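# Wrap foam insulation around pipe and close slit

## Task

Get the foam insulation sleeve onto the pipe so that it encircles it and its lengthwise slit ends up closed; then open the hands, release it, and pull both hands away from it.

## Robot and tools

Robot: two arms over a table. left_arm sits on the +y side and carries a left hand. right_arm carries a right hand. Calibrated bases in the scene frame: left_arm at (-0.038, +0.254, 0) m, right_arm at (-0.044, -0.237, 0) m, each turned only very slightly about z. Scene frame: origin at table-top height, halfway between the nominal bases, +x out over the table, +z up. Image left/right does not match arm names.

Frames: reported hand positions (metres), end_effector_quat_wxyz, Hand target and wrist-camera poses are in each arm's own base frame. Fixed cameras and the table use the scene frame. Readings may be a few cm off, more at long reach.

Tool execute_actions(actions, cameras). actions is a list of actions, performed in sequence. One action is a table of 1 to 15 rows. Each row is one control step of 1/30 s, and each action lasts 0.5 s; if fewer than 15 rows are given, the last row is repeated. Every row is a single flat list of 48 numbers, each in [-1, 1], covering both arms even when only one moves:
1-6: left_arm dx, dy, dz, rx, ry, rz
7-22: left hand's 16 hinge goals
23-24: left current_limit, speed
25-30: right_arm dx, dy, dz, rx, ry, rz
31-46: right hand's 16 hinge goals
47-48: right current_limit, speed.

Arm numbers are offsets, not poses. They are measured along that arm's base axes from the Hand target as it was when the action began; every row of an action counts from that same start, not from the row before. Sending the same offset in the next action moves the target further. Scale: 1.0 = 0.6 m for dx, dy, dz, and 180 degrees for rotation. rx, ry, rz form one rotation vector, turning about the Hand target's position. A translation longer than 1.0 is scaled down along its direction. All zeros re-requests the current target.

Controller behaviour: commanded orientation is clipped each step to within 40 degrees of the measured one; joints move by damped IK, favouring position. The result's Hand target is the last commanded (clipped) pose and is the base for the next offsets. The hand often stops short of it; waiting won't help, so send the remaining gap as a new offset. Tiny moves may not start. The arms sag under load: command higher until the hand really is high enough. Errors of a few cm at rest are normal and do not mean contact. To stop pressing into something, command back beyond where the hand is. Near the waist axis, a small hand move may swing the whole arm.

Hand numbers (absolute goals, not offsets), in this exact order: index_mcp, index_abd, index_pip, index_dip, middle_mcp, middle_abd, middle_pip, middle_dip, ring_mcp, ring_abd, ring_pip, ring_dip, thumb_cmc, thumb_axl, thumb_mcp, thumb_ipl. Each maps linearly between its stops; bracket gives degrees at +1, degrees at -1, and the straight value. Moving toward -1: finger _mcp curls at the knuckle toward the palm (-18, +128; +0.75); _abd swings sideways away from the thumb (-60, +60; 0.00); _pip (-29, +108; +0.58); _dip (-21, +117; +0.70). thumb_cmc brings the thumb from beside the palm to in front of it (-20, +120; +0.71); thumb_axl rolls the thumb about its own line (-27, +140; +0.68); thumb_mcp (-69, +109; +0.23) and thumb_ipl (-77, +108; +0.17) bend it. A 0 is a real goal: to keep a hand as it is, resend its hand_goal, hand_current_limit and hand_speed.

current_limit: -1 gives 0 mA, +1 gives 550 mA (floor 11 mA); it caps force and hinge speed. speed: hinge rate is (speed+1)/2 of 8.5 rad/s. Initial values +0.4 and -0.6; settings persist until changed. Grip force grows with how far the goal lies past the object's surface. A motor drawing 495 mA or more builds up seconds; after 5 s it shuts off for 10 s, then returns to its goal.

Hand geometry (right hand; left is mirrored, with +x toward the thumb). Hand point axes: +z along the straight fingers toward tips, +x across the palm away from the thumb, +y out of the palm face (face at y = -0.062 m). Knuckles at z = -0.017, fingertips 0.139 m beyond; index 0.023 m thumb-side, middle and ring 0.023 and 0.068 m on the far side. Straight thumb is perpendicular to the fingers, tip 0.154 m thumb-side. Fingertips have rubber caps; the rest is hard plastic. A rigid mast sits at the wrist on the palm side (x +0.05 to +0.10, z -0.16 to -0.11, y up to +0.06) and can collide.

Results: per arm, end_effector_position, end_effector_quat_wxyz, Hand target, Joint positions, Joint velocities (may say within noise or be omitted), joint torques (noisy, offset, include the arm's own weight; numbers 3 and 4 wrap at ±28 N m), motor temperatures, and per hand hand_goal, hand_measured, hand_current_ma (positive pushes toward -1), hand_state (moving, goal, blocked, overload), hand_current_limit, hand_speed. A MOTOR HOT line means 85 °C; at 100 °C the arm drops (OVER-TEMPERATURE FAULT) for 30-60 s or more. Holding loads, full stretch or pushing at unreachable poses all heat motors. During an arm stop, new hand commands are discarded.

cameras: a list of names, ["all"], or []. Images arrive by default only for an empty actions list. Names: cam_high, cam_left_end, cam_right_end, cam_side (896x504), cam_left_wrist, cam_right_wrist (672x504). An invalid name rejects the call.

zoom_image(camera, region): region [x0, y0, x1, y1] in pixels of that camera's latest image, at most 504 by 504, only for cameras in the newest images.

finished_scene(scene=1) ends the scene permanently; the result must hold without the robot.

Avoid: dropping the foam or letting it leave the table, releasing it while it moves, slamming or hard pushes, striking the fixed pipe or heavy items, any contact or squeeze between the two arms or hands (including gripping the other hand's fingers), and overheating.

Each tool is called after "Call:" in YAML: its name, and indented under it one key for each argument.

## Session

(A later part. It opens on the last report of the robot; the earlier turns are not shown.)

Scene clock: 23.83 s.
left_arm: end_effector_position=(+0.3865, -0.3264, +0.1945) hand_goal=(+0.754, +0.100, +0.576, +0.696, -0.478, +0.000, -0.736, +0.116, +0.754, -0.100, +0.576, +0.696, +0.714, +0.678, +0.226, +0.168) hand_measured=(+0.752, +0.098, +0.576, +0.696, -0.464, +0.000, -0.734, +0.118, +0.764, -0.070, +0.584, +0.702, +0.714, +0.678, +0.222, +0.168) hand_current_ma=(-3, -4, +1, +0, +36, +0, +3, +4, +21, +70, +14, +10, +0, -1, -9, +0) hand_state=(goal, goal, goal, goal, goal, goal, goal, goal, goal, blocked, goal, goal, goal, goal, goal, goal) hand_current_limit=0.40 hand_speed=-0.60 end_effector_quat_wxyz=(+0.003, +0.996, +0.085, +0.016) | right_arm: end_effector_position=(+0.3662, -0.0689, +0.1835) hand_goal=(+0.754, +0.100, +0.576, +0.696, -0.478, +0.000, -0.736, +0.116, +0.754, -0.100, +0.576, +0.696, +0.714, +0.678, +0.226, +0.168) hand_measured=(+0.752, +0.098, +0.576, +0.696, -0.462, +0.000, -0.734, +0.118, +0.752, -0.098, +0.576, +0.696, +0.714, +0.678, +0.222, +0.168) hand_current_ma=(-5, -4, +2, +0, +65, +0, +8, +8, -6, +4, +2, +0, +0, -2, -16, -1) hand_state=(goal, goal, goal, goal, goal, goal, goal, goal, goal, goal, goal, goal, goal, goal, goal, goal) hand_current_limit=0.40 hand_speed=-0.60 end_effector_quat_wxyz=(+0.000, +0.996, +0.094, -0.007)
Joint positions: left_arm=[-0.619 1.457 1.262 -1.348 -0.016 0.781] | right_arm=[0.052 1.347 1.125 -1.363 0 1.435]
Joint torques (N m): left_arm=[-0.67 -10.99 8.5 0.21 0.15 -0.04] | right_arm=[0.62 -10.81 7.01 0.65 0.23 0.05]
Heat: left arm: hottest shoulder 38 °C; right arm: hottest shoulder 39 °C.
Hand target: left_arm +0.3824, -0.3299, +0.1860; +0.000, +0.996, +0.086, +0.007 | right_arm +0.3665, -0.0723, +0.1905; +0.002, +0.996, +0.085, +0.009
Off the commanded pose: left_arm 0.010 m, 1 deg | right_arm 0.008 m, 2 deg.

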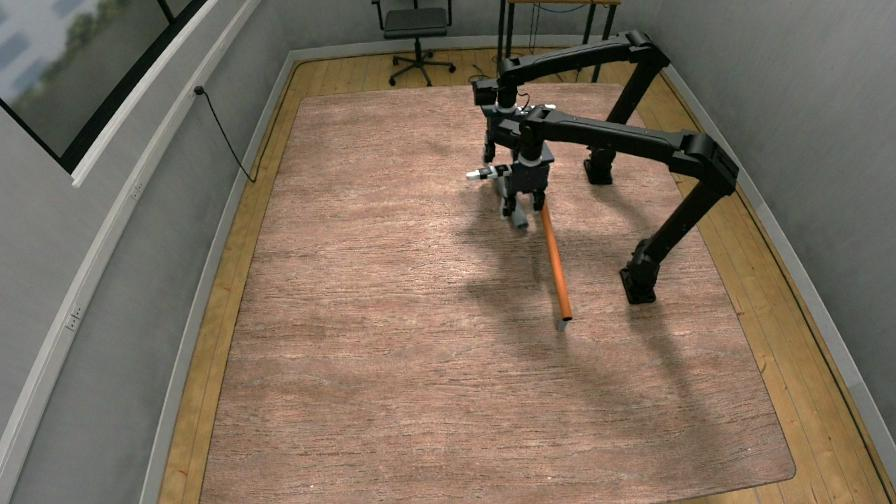

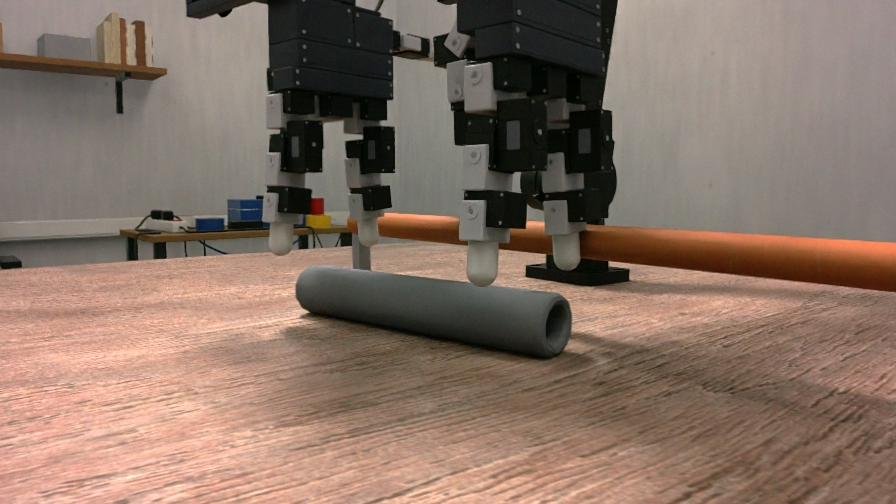

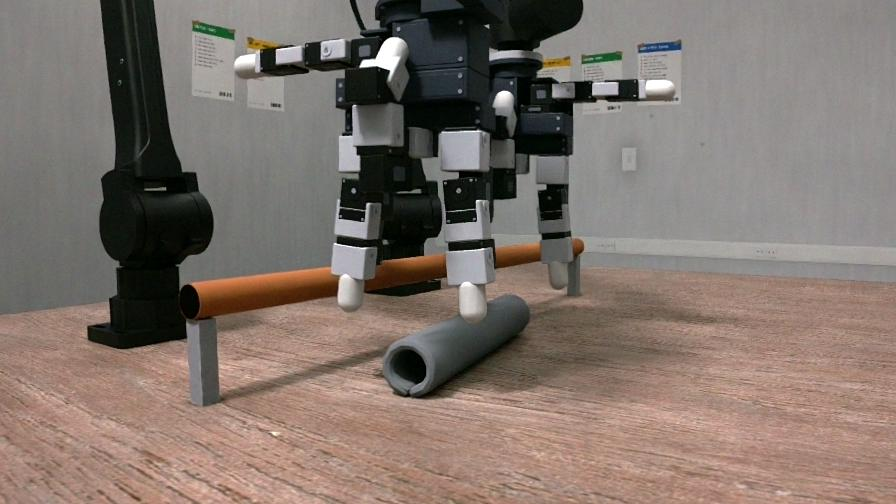

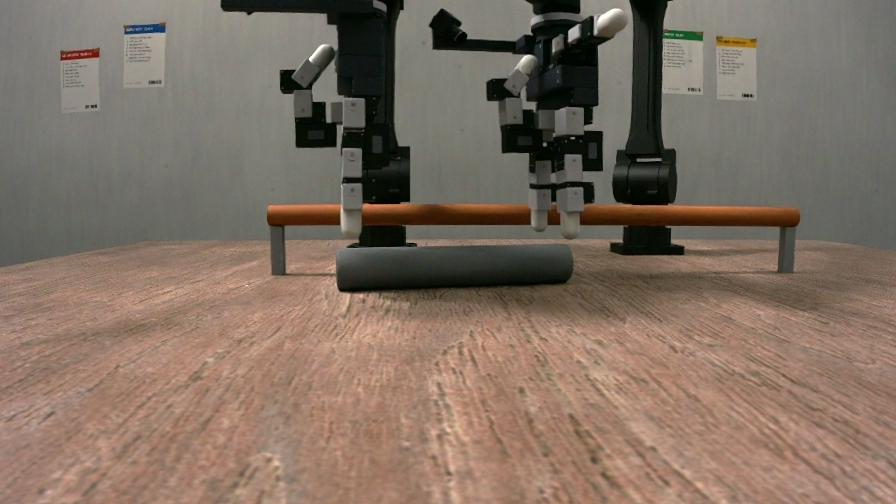

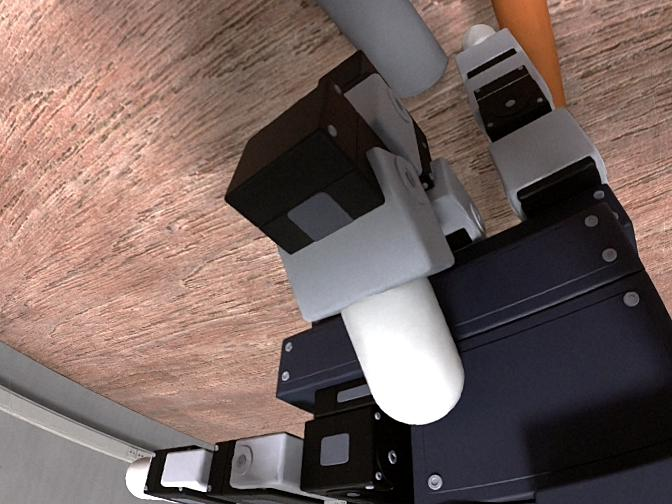

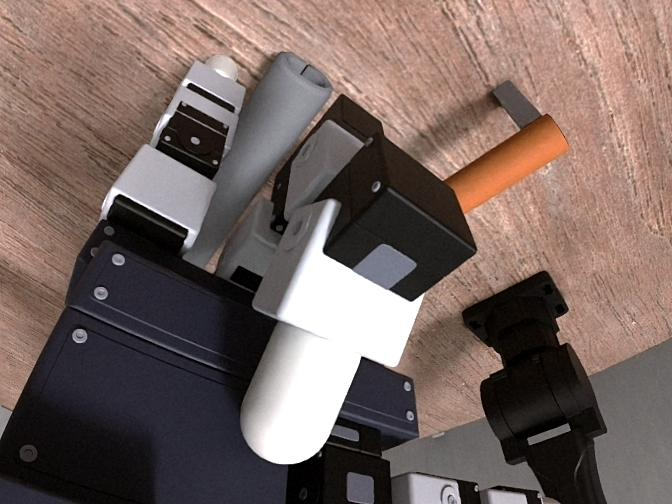

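Call:
execute_actions:
  actions:
    - [[0,0,0.067,0,0,0,0.754,0.1,0.576,0.696,-0.479,0,-0.737,0.116,0.754,0,0.576,0.696,0.714,0.678,0.226,0.168,0.4,-0.6,0,0,0,0,0,0,0.754,0.1,0.576,0.696,-0.479,0,-0.737,0.116,0.754,-0.1,0.576,0.696,0.714,0.678,0.226,0.168,0.4,-0.6]]
    - [[0,0.1,0.067,0,0,0,0.754,0.1,0.576,0.696,-0.479,0,-0.737,0.116,0.754,0,0.576,0.696,0.714,0.678,0.226,0.168,0.4,-0.6,0,0,0,0,0,0,0.754,0.1,0.576,0.696,-0.479,0,-0.737,0.116,0.754,-0.1,0.576,0.696,0.714,0.678,0.226,0.168,0.4,-0.6]]
    - [[0,0.13,0,0,0,0,0.754,0.1,0.576,0.696,-0.479,0,-0.737,0.116,0.754,0,0.576,0.696,0.714,0.678,0.226,0.168,0.4,-0.6,-0.0058,0.063,0,0,0,0,0.754,0.1,0.576,0.696,-0.479,0,-0.737,0.116,0.754,-0.1,0.576,0.696,0.714,0.678,0.226,0.168,0.4,-0.6]]
    - [[0,0.13,0,0,0,0,0.754,0.1,0.576,0.696,-0.479,0,-0.737,0.116,0.754,0,0.576,0.696,0.714,0.678,0.226,0.168,0.4,-0.6,-0.0058,0.063,0,0,0,0,0.754,0.1,0.576,0.696,-0.479,0,-0.737,0.116,0.754,-0.1,0.576,0.696,0.714,0.678,0.226,0.168,0.4,-0.6]]
    - [[0,0.08,0,0,0,0,0.754,0.1,0.576,0.696,-0.479,0,-0.737,0.116,0.754,0,0.576,0.696,0.714,0.678,0.226,0.168,0.4,-0.6,-0.0058,0.063,0,0,0,0,0.754,0.1,0.576,0.696,-0.479,0,-0.737,0.116,0.754,-0.1,0.576,0.696,0.714,0.678,0.226,0.168,0.4,-0.6]]
  cameras: ["all"]

Scene clock: 28.30 s.
left_arm: end_effector_position=(+0.3876, -0.0656, +0.2634) hand_goal=(+0.754, +0.100, +0.576, +0.696, -0.478, +0.000, -0.736, +0.116, +0.754, +0.000, +0.576, +0.696, +0.714, +0.678, +0.226, +0.168) hand_measured=(+0.752, +0.098, +0.576, +0.696, -0.464, +0.000, -0.734, +0.118, +0.752, +0.002, +0.574, +0.694, +0.714, +0.678, +0.222, +0.168) hand_current_ma=(-3, -4, +1, +0, +36, +0, +3, +4, -3, +3, -3, -4, -1, -1, -9, +0) hand_state=(goal, goal, goal, goal, goal, goal, goal, goal, goal, goal, goal, goal, goal, goal, goal, goal) hand_current_limit=0.40 hand_speed=-0.60 end_effector_quat_wxyz=(-0.001, +0.996, +0.090, +0.006) | right_arm: end_effector_position=(+0.3445, +0.0369, +0.1846) hand_goal=(+0.754, +0.100, +0.576, +0.696, -0.478, +0.000, -0.736, +0.116, +0.754, -0.100, +0.576, +0.696, +0.714, +0.678, +0.226, +0.168) hand_measured=(+0.752, +0.098, +0.576, +0.696, -0.462, +0.000, -0.734, +0.118, +0.752, -0.098, +0.576, +0.696, +0.714, +0.678, +0.222, +0.168) hand_current_ma=(-6, -4, +2, +0, +65, +0, +8, +8, -5, +4, +2, +0, +0, -2, -16, -1) hand_state=(goal, goal, goal, goal, goal, goal, goal, goal, goal, goal, goal, goal, goal, goal, goal, goal) hand_current_limit=0.40 hand_speed=-0.60 end_effector_quat_wxyz=(+0.004, +0.996, +0.090, -0.005)
Joint positions: left_arm=[0.039 1.246 1.245 -1.557 -0.003 1.43] | right_arm=[0.344 1.346 1.125 -1.363 0.005 1.735]
Joint torques (N m): left_arm=[0.62 -9.35 8.88 -0.23 0.14 0.08] | right_arm=[1.38 -8.23 9.39 0.64 0.21 0.06]
Heat: left arm: hottest shoulder 37 °C; right arm: hottest shoulder 39 °C.
Hand target: left_arm +0.3824, -0.0659, +0.2665; +0.001, +0.996, +0.087, +0.007 | right_arm +0.3561, +0.0411, +0.1905; +0.002, +0.996, +0.085, +0.009
Off the commanded pose: left_arm 0.006 m, 0 deg | right_arm 0.014 m, 2 deg.

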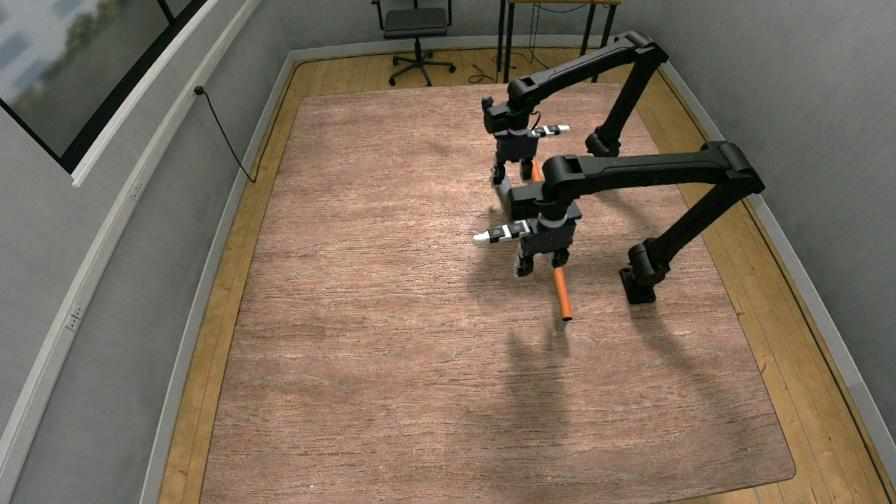

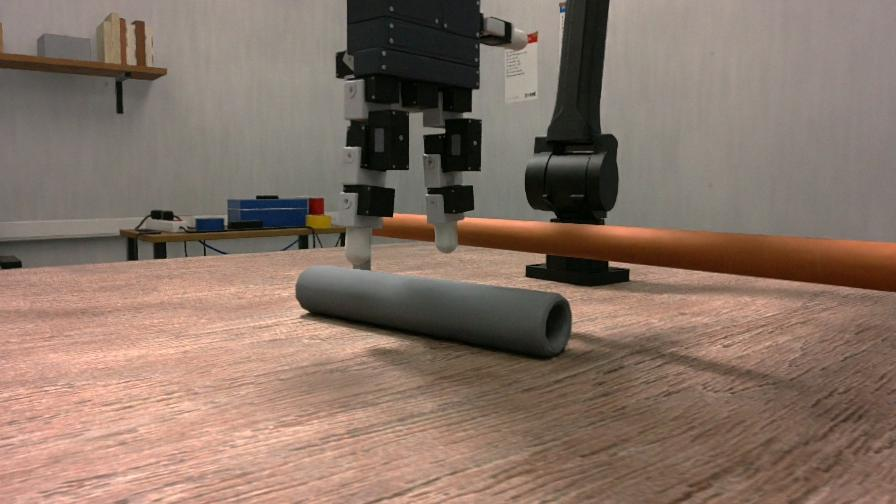

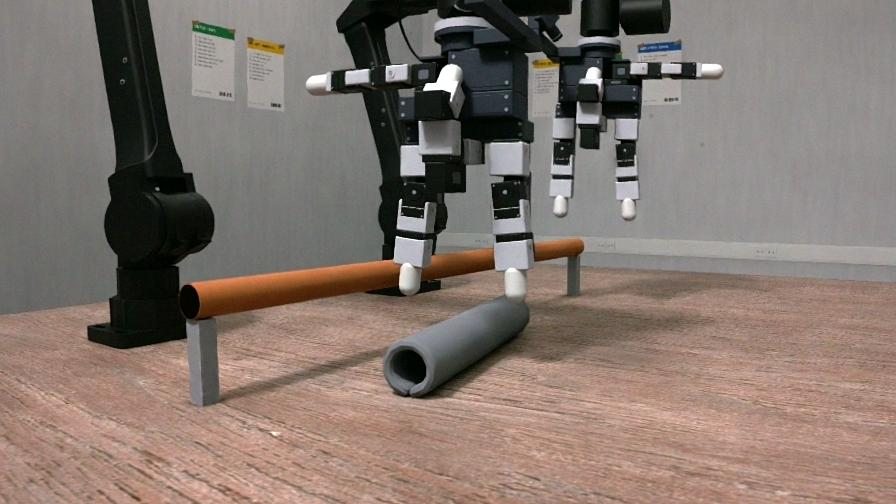

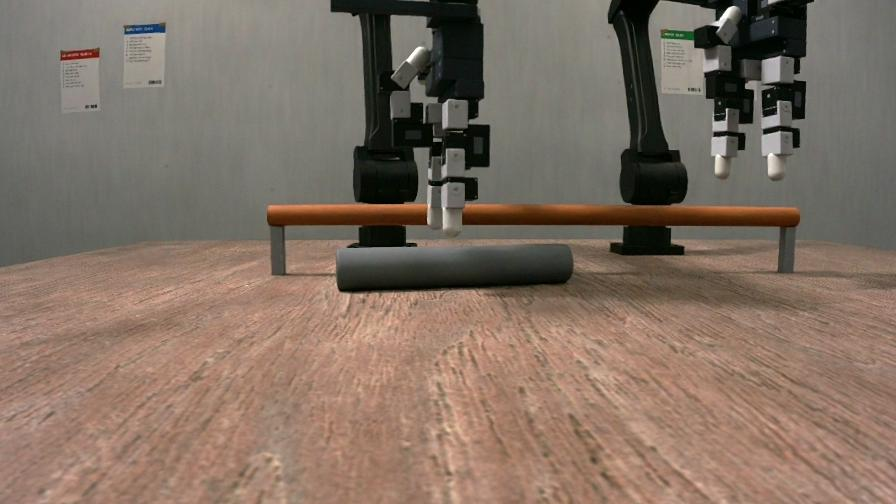

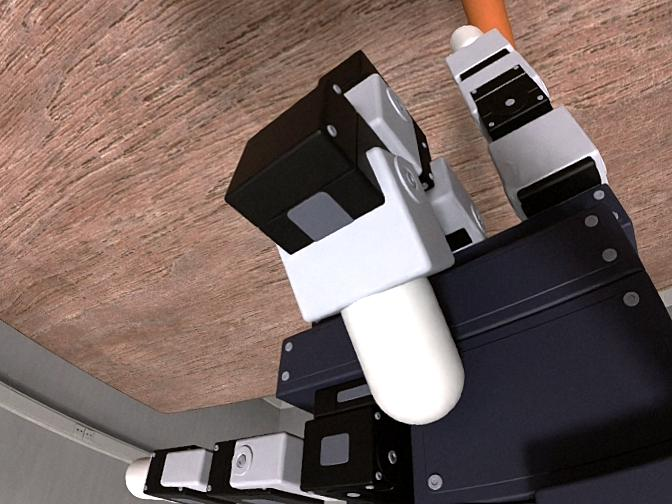

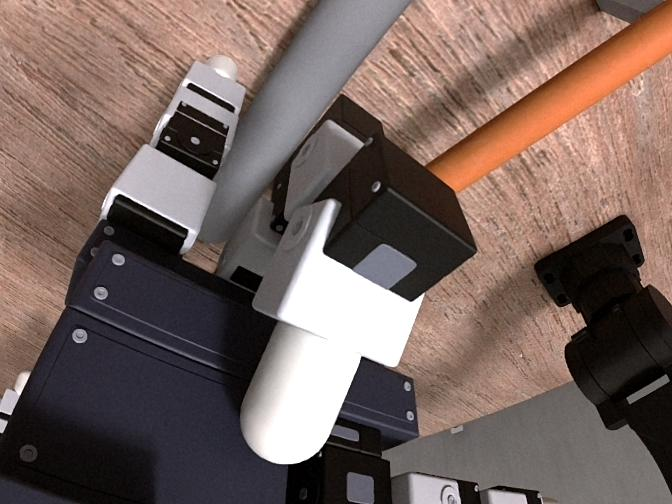

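Call:
execute_actions:
  actions:
    - [[0,0,0,0,0,0,0.754,0.1,0.576,0.696,-0.479,0,-0.737,0.116,0.754,0,0.576,0.696,0.714,0.678,0.226,0.168,0.4,-0.6,0.019,0,0,0,0,0,0.754,0.1,0.576,0.696,-0.479,0,-0.737,0.116,0.754,-0.1,0.576,0.696,0.714,0.678,0.226,0.168,0.4,-0.6]]
    - [[0,0,0,0,0,0,0.754,0.1,0.576,0.696,-0.479,0,-0.737,0.116,0.754,0,0.576,0.696,0.714,0.678,0.226,0.168,0.4,-0.6,0,0,-0.03,0,0,0,0.754,0.1,0.576,0.696,-0.479,0,-0.737,0.116,0.754,-0.1,0.576,0.696,0.714,0.678,0.226,0.168,0.4,-0.6]]
    - [[0,0,0,0,0,0,0.754,0.1,0.576,0.696,-0.479,0,-0.737,0.116,0.754,0,0.576,0.696,0.714,0.678,0.226,0.168,0.4,-0.6,0,0,-0.03,0,0,0,0.754,0.1,0.576,0.696,-0.479,0,-0.737,0.116,0.754,-0.1,0.576,0.696,0.714,0.678,0.226,0.168,0.4,-0.6]]
  cameras: ["cam_high", "cam_right_end", "cam_left_end", "cam_right_wrist", "cam_side"]

Scene clock: 32.87 s.
left_arm: end_effector_position=(+0.3875, -0.0657, +0.2634) hand_goal=(+0.754, +0.100, +0.576, +0.696, -0.478, +0.000, -0.736, +0.116, +0.754, +0.000, +0.576, +0.696, +0.714, +0.678, +0.226, +0.168) hand_measured=(+0.752, +0.098, +0.576, +0.696, -0.464, +0.000, -0.734, +0.118, +0.752, +0.002, +0.574, +0.694, +0.714, +0.678, +0.222, +0.168) hand_current_ma=(-3, -4, +1, +0, +36, +0, +3, +4, -3, +3, -3, -4, -1, -1, -9, +0) hand_state=(goal, goal, goal, goal, goal, goal, goal, goal, goal, goal, goal, goal, goal, goal, goal, goal) hand_current_limit=0.40 hand_speed=-0.60 end_effector_quat_wxyz=(-0.001, +0.996, +0.090, +0.006) | right_arm: end_effector_position=(+0.3637, +0.0435, +0.1590) hand_goal=(+0.754, +0.100, +0.576, +0.696, -0.478, +0.000, -0.736, +0.116, +0.754, -0.100, +0.576, +0.696, +0.714, +0.678, +0.226, +0.168) hand_measured=(+0.752, +0.098, +0.576, +0.696, -0.462, +0.000, -0.734, +0.118, +0.752, -0.098, +0.576, +0.696, +0.714, +0.678, +0.222, +0.168) hand_current_ma=(-6, -4, +2, +0, +65, +0, +8, +8, -5, +4, +2, +0, +0, -2, -16, -1) hand_state=(goal, goal, goal, goal, goal, goal, goal, goal, goal, goal, goal, goal, goal, goal, goal, goal) hand_current_limit=0.40 hand_speed=-0.60 end_effector_quat_wxyz=(+0.000, +0.996, +0.089, +0.009)
Joint positions: left_arm=[0.039 1.246 1.245 -1.557 -0.003 1.431] | right_arm=[0.343 1.396 1.108 -1.265 0.005 1.736]
Joint torques (N m): left_arm=[0.38 -9.7 8.85 -0.17 0.13 0.14] | right_arm=[0.97 -8.7 6.97 0.76 0.22 -0.03]
Heat: left arm: hottest shoulder 37 °C; right arm: hottest shoulder 38 °C.
Hand target: left_arm +0.3823, -0.0659, +0.2665; +0.000, +0.996, +0.086, +0.007 | right_arm +0.3675, +0.0412, +0.1546; +0.002, +0.996, +0.085, +0.009
Off the commanded pose: left_arm 0.006 m, 0 deg | right_arm 0.006 m, 1 deg.
Images, in order (width x height): cam_high 896x504, cam_left_end 896x504, cam_right_end 896x504, cam_side 896x504, cam_right_wrist 672x504.

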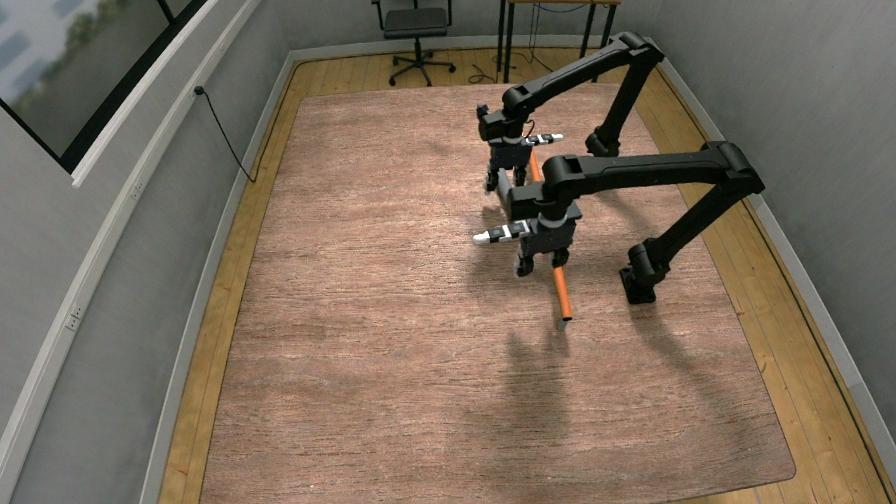

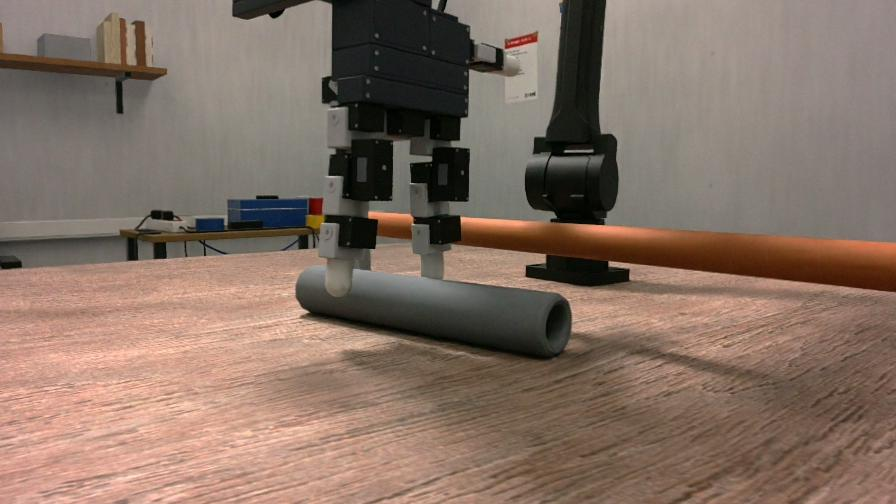

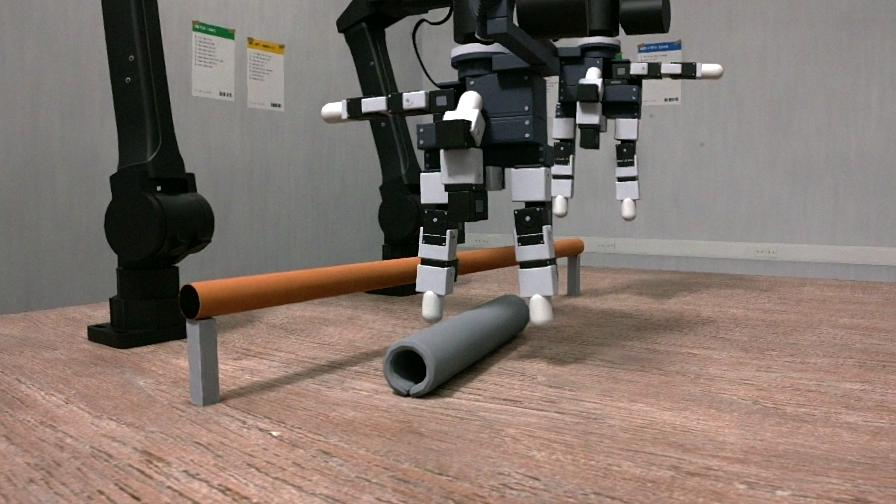

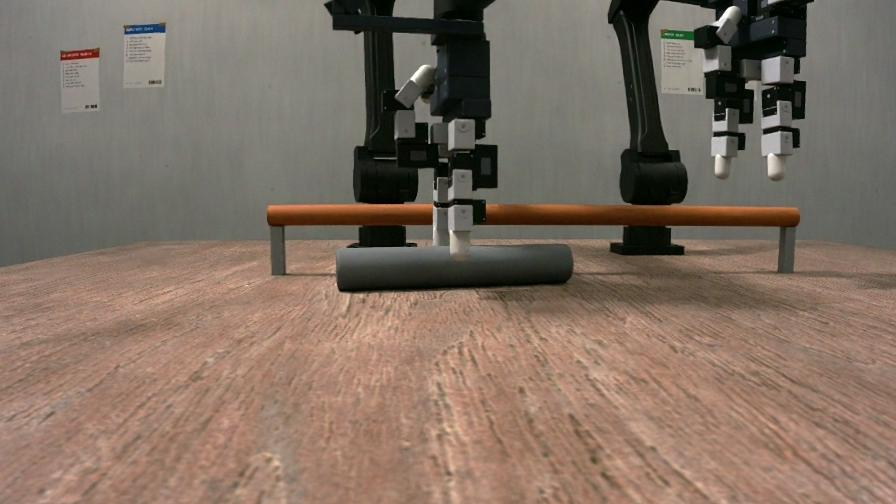

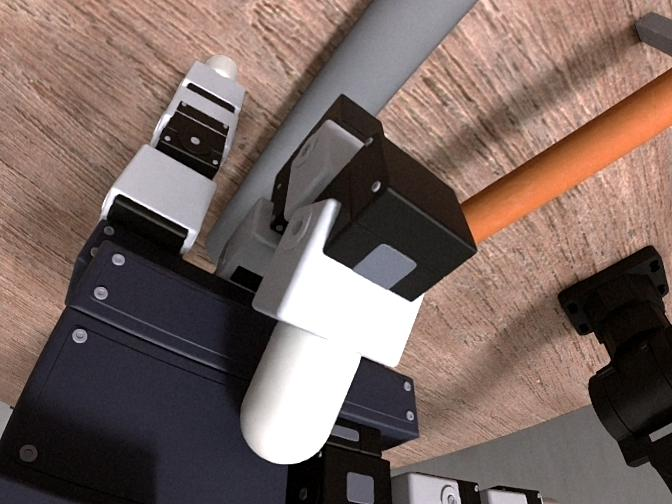

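Call:
execute_actions:
  actions:
    - [[0,0,0,0,0,0,0.754,0.1,0.576,0.696,-0.479,0,-0.737,0.116,0.754,0,0.576,0.696,0.714,0.678,0.226,0.168,0.4,-0.6,-0.0183,0,-0.02,0,0,0,0.754,0.1,0.576,0.696,-0.479,0,-0.737,0.116,0.754,-0.1,0.576,0.696,0.714,0.678,0.226,0.168,0.4,-0.6]]
    - [[0,0,0,0,0,0,0.754,0.1,0.576,0.696,-0.479,0,-0.737,0.116,0.754,0,0.576,0.696,0.714,0.678,0.226,0.168,0.4,-0.6,0,0,-0.022,0,0,0,0.754,0.1,0.576,0.696,-0.479,0,-0.737,0.116,0.754,-0.1,0.576,0.696,0.714,0.678,0.226,0.168,0.4,-0.6]]
  cameras: ["cam_left_end", "cam_right_end", "cam_side"]

Scene clock: 34.30 s.
left_arm: end_effector_position=(+0.3875, -0.0657, +0.2634) hand_goal=(+0.754, +0.100, +0.576, +0.696, -0.478, +0.000, -0.736, +0.116, +0.754, +0.000, +0.576, +0.696, +0.714, +0.678, +0.226, +0.168) hand_measured=(+0.752, +0.098, +0.576, +0.696, -0.464, +0.000, -0.734, +0.118, +0.752, +0.002, +0.574, +0.694, +0.714, +0.678, +0.222, +0.168) hand_current_ma=(-3, -4, +1, +0, +36, +0, +3, +4, -3, +3, -3, -4, -1, -1, -9, +0) hand_state=(goal, goal, goal, goal, goal, goal, goal, goal, goal, goal, goal, goal, goal, goal, goal, goal) hand_current_limit=0.40 hand_speed=-0.60 end_effector_quat_wxyz=(-0.001, +0.996, +0.090, +0.006) | right_arm: end_effector_position=(+0.3546, +0.0402, +0.1327) hand_goal=(+0.754, +0.100, +0.576, +0.696, -0.478, +0.000, -0.736, +0.116, +0.754, -0.100, +0.576, +0.696, +0.714, +0.678, +0.226, +0.168) hand_measured=(+0.752, +0.098, +0.576, +0.696, -0.462, +0.000, -0.734, +0.118, +0.752, -0.098, +0.576, +0.696, +0.714, +0.678, +0.222, +0.168) hand_current_ma=(-6, -4, +2, +0, +65, +0, +8, +8, -5, +4, +2, +0, +0, -2, -16, -1) hand_state=(goal, goal, goal, goal, goal, goal, goal, goal, goal, goal, goal, goal, goal, goal, goal, goal) hand_current_limit=0.40 hand_speed=-0.60 end_effector_quat_wxyz=(+0.001, +0.996, +0.089, +0.008)
Joint positions: left_arm=[0.039 1.246 1.245 -1.557 -0.003 1.431] | right_arm=[0.343 1.396 1.035 -1.195 0.005 1.736]
Joint torques (N m): left_arm=[0.26 -9.76 8.92 -0.21 0.12 0.13] | right_arm=[1.14 -8.64 6.71 0.68 0.23 0.04]
Motor temperatures (°C): left_arm=[28 37 38 30 23 25] | right_arm=[31 38 29 26 26 23]
Heat: left arm: hottest elbow 38 °C; right arm: hottest shoulder 38 °C.
Hand target: left_arm +0.3823, -0.0659, +0.2665; +0.000, +0.996, +0.086, +0.007 | right_arm +0.3565, +0.0411, +0.1293; +0.002, +0.996, +0.085, +0.009
Off the commanded pose: left_arm 0.006 m, 0 deg | right_arm 0.004 m, 0 deg.
Images, in order (width x height): cam_left_end 896x504, cam_right_end 896x504, cam_side 896x504.

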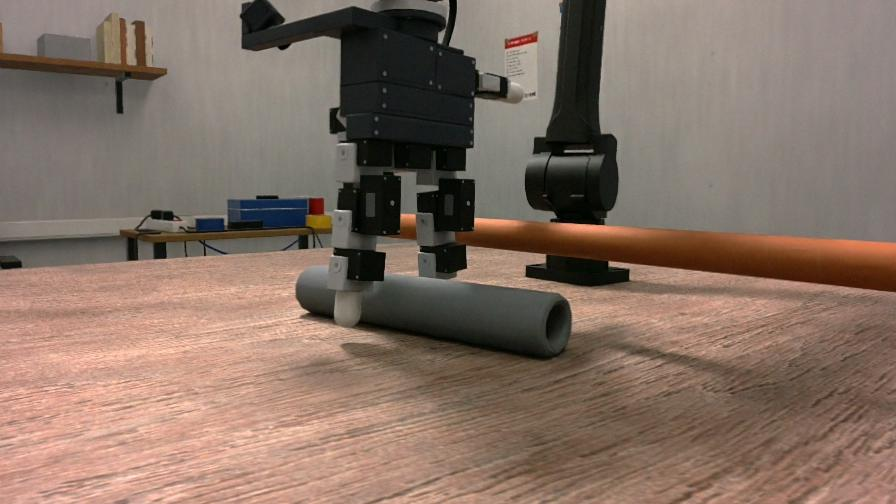

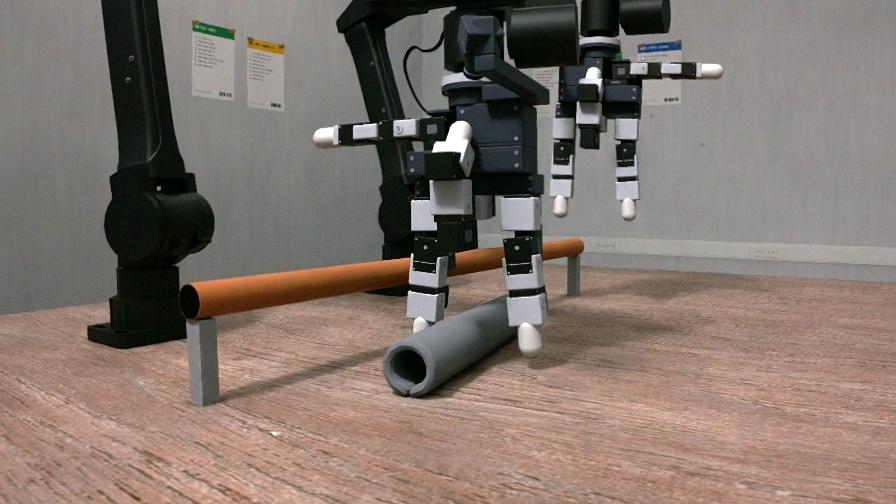

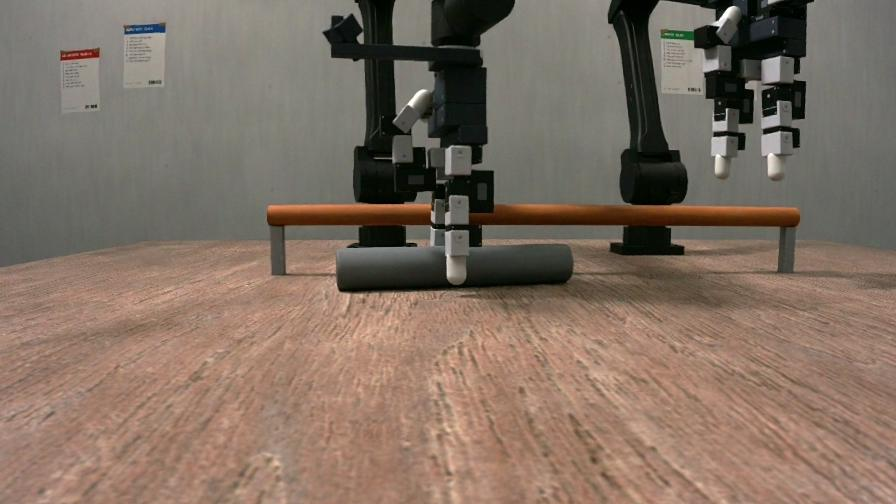

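Call:
execute_actions:
  actions:
    - [[0,0,0,0,0,0,0.754,0.1,0.576,0.696,-0.479,0,-0.737,0.116,0.754,0,0.576,0.696,0.714,0.678,0.226,0.168,0.4,-0.6,0,0,-0.008,0,0,0,0.754,0,0.576,0.696,-0.479,0,-0.737,0.116,0.754,0,0.576,0.696,0.714,0.678,0.226,0.168,-0.2,-0.8]]
    - [[0,0,0,0,0,0,0.754,0.1,0.576,0.696,-0.479,0,-0.737,0.116,0.754,0,0.576,0.696,0.714,0.678,0.226,0.168,0.4,-0.6,0,0,0,0,0,0,0.754,-0.16,0.576,0.696,-0.479,0,-0.737,0.116,0.754,0.16,0.576,0.696,0.714,0.678,0.226,0.168,-0.2,-0.85]]
  cameras: ["cam_left_end", "cam_right_end", "cam_side"]

Scene clock: 35.80 s.
left_arm: end_effector_position=(+0.3875, -0.0657, +0.2634) hand_goal=(+0.754, +0.100, +0.576, +0.696, -0.478, +0.000, -0.736, +0.116, +0.754, +0.000, +0.576, +0.696, +0.714, +0.678, +0.226, +0.168) hand_measured=(+0.752, +0.098, +0.576, +0.696, -0.464, +0.000, -0.734, +0.118, +0.752, +0.002, +0.574, +0.694, +0.714, +0.678, +0.222, +0.168) hand_current_ma=(-3, -4, +1, +0, +36, +0, +3, +4, -3, +3, -3, -4, -1, -1, -9, +0) hand_state=(goal, goal, goal, goal, goal, goal, goal, goal, goal, goal, goal, goal, goal, goal, goal, goal) hand_current_limit=0.40 hand_speed=-0.60 end_effector_quat_wxyz=(-0.001, +0.996, +0.090, +0.006) | right_arm: end_effector_position=(+0.3548, +0.0403, +0.1297) hand_goal=(+0.754, -0.160, +0.576, +0.696, -0.478, +0.000, -0.736, +0.116, +0.754, +0.160, +0.576, +0.696, +0.714, +0.678, +0.226, +0.168) hand_measured=(+0.752, -0.134, +0.576, +0.696, -0.462, +0.000, -0.734, +0.118, +0.752, +0.132, +0.576, +0.696, +0.714, +0.678, +0.222, +0.168) hand_current_ma=(-6, +88, +2, +0, +65, +0, +8, +8, -5, -98, +2, +0, +0, -2, -16, -1) hand_state=(goal, blocked, goal, goal, goal, goal, goal, goal, goal, blocked, goal, goal, goal, goal, goal, goal) hand_current_limit=-0.20 hand_speed=-0.85 end_effector_quat_wxyz=(+0.000, +0.996, +0.089, +0.010)
Joint positions: left_arm=[0.039 1.246 1.245 -1.557 -0.003 1.431] | right_arm=[0.343 1.396 1.027 -1.182 0.005 1.736]
Joint torques (N m): left_arm=[0.44 -9.58 8.94 -0.18 0.12 0.11] | right_arm=[1.14 -8.53 6.67 0.7 0.2 0.04]
Heat: left arm: hottest elbow 38 °C; right arm: hottest shoulder 38 °C.
Hand target: left_arm +0.3823, -0.0659, +0.2665; +0.000, +0.996, +0.086, +0.007 | right_arm +0.3565, +0.0412, +0.1246; +0.002, +0.996, +0.085, +0.009
Off the commanded pose: left_arm 0.006 m, 0 deg | right_arm 0.005 m, 1 deg.
Images, in order (width x height): cam_left_end 896x504, cam_right_end 896x504, cam_side 896x504.

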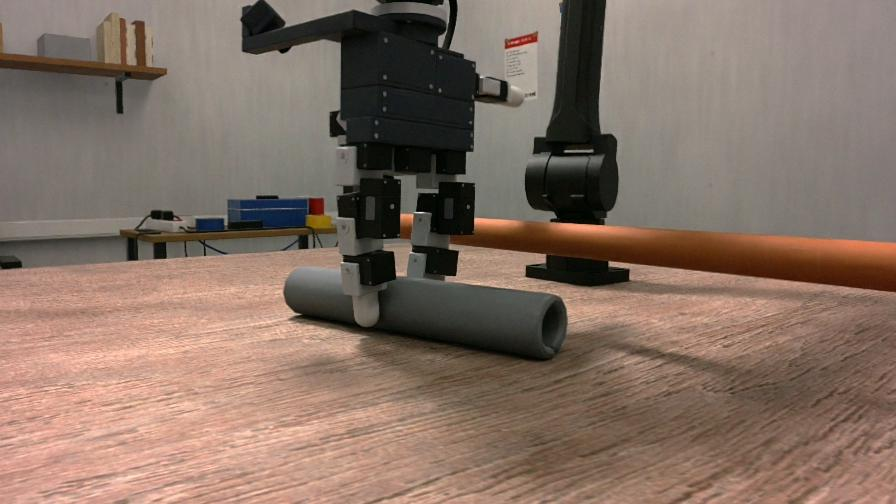

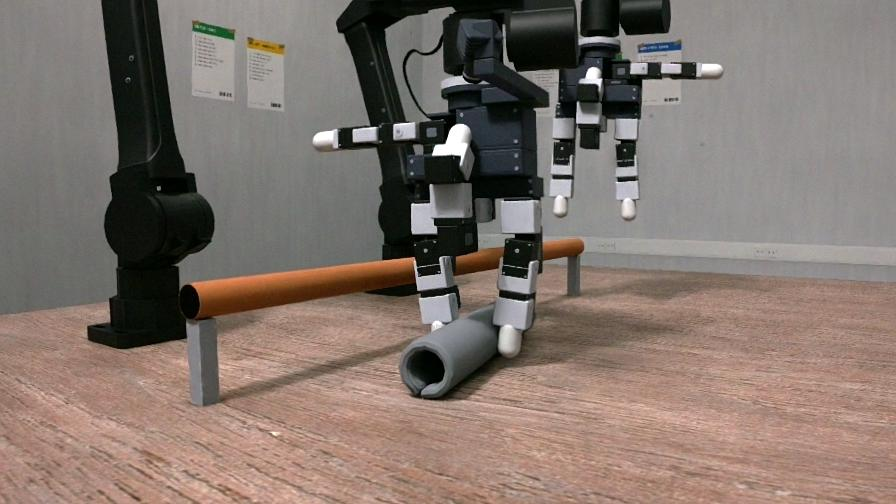

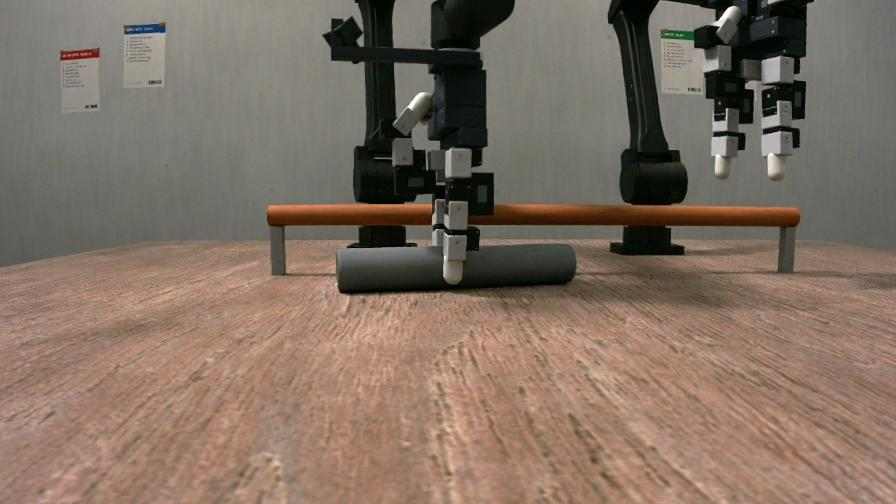

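Call:
zoom_image:
  camera: "cam_right_end"
  region: [370, 290, 540, 420]

Scaled by 2.965 from the camera's 896x504 image, which has a finer 1280x720 frame.

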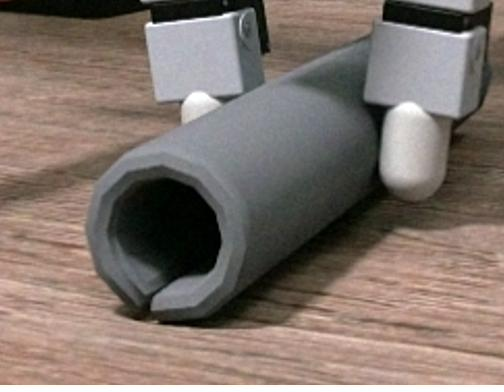

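Call:
execute_actions:
  actions:
    - [[0,0,0,0,0,0,0.754,0.1,0.576,0.696,-0.479,0,-0.737,0.116,0.754,0,0.576,0.696,0.714,0.678,0.226,0.168,0.4,-0.6,0,0,0,0,0,0,0.754,-0.2,0.576,0.696,-0.479,0,-0.737,0.116,0.754,0.2,0.576,0.696,0.714,0.678,0.226,0.168,-0.2,-0.85]]
    - [[0,0,0,0,0,0,0.754,0.1,0.576,0.696,-0.479,0,-0.737,0.116,0.754,0,0.576,0.696,0.714,0.678,0.226,0.168,0.4,-0.6,0,0,0.04,0,0,0,0.754,-0.2,0.576,0.696,-0.479,0,-0.737,0.116,0.754,0.2,0.576,0.696,0.714,0.678,0.226,0.168,-0.2,-0.85]]
    - [[0,0,0,0,0,0,0.754,0.1,0.576,0.696,-0.479,0,-0.737,0.116,0.754,0,0.576,0.696,0.714,0.678,0.226,0.168,0.4,-0.6,0,0,0.04,0,0,0,0.754,-0.2,0.576,0.696,-0.479,0,-0.737,0.116,0.754,0.2,0.576,0.696,0.714,0.678,0.226,0.168,-0.2,-0.85]]
  cameras: ["cam_left_end", "cam_right_end", "cam_side"]

Call:
zoom_image:
  camera: "cam_right_end"
  region: [370, 250, 540, 420]

Scene clock: 37.97 s.
left_arm: end_effector_position=(+0.3875, -0.0657, +0.2634) hand_goal=(+0.754, +0.100, +0.576, +0.696, -0.478, +0.000, -0.736, +0.116, +0.754, +0.000, +0.576, +0.696, +0.714, +0.678, +0.226, +0.168) hand_measured=(+0.752, +0.098, +0.576, +0.696, -0.464, +0.000, -0.734, +0.118, +0.752, +0.002, +0.574, +0.694, +0.714, +0.678, +0.222, +0.168) hand_current_ma=(-3, -4, +1, +0, +36, +0, +3, +4, -3, +3, -3, -4, -1, -1, -9, +0) hand_state=(goal, goal, goal, goal, goal, goal, goal, goal, goal, goal, goal, goal, goal, goal, goal, goal) hand_current_limit=0.40 hand_speed=-0.60 end_effector_quat_wxyz=(-0.001, +0.996, +0.090, +0.006) | right_arm: end_effector_position=(+0.3446, +0.0366, +0.1528) hand_goal=(+0.754, -0.200, +0.576, +0.696, -0.478, +0.000, -0.736, +0.116, +0.754, +0.200, +0.576, +0.696, +0.714, +0.678, +0.226, +0.168) hand_measured=(+0.752, -0.144, +0.576, +0.696, -0.462, +0.000, -0.734, +0.118, +0.752, +0.132, +0.576, +0.696, +0.714, +0.678, +0.222, +0.168) hand_current_ma=(-5, +207, +2, +0, +65, +0, +8, +8, -5, -220, +2, +0, +0, -2, -16, -1) hand_state=(goal, blocked, goal, goal, goal, goal, goal, goal, goal, blocked, goal, goal, goal, goal, goal, goal) hand_current_limit=-0.20 hand_speed=-0.85 end_effector_quat_wxyz=(+0.007, +0.996, +0.089, -0.015)
Joint positions: left_arm=[0.039 1.246 1.245 -1.557 -0.003 1.431] | right_arm=[0.343 1.382 1.072 -1.293 0.005 1.736]
Joint torques (N m): left_arm=[0.32 -9.64 8.94 -0.2 0.13 0.13] | right_arm=[1.32 -10.46 10.39 -0.14 0.21 0.06]
Heat: left arm: hottest elbow 38 °C; right arm: hottest shoulder 38 °C.
Hand target: left_arm +0.3823, -0.0659, +0.2665; +0.000, +0.996, +0.086, +0.007 | right_arm +0.3564, +0.0411, +0.1725; +0.002, +0.996, +0.085, +0.009
Off the commanded pose: left_arm 0.006 m, 0 deg | right_arm 0.024 m, 3 deg.
Images, in order (width x height): cam_left_end 896x504, cam_right_end 896x504, cam_side 896x504.

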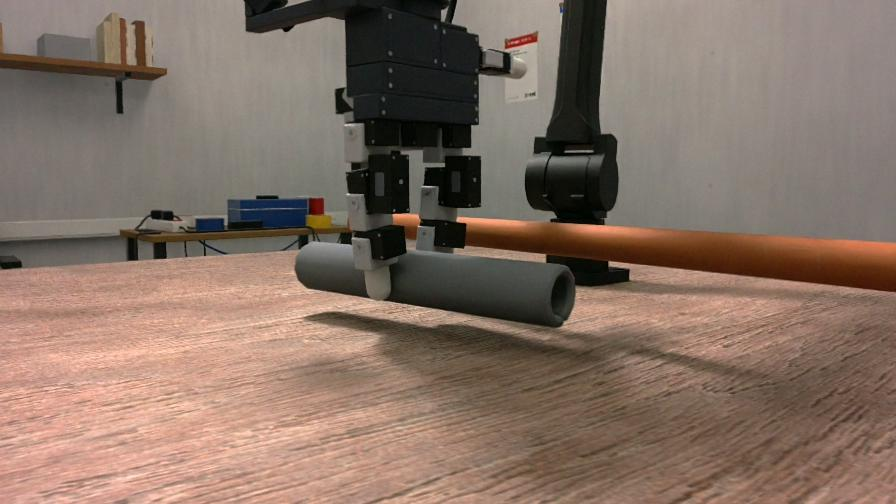

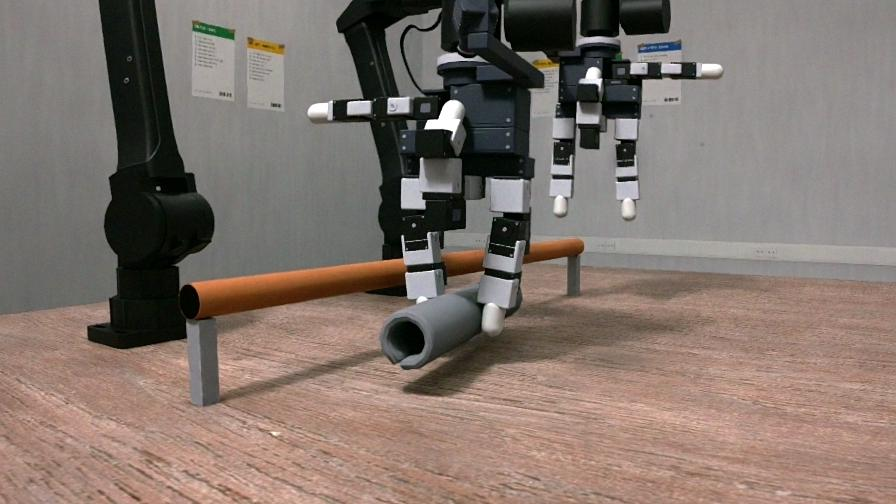

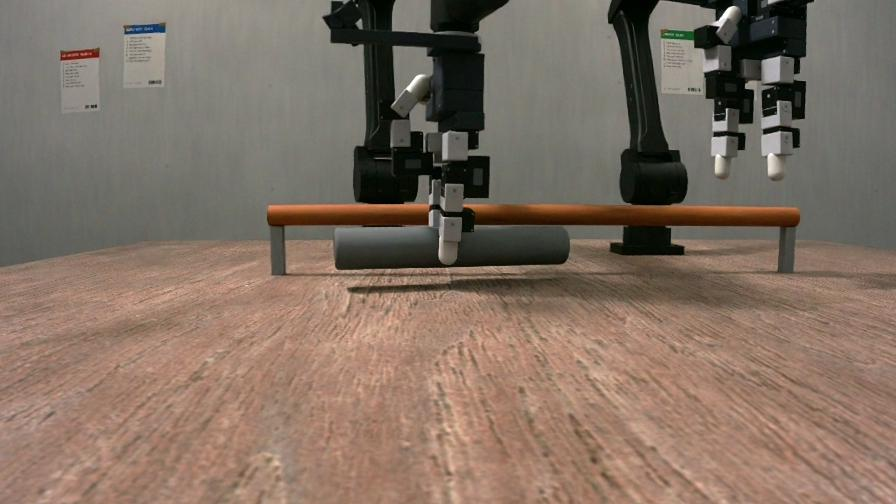

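Scaled by 2.965 from the camera's 896x504 image, which has a finer 1280x720 frame.

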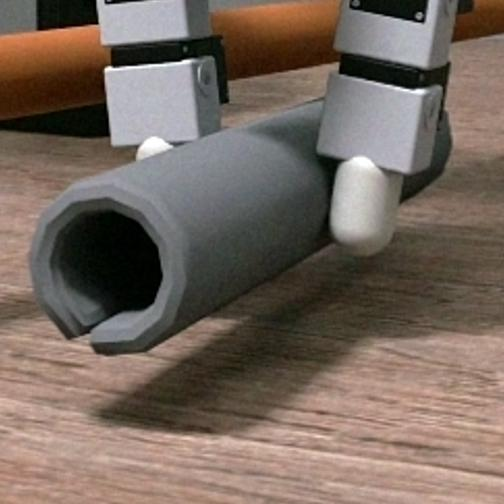

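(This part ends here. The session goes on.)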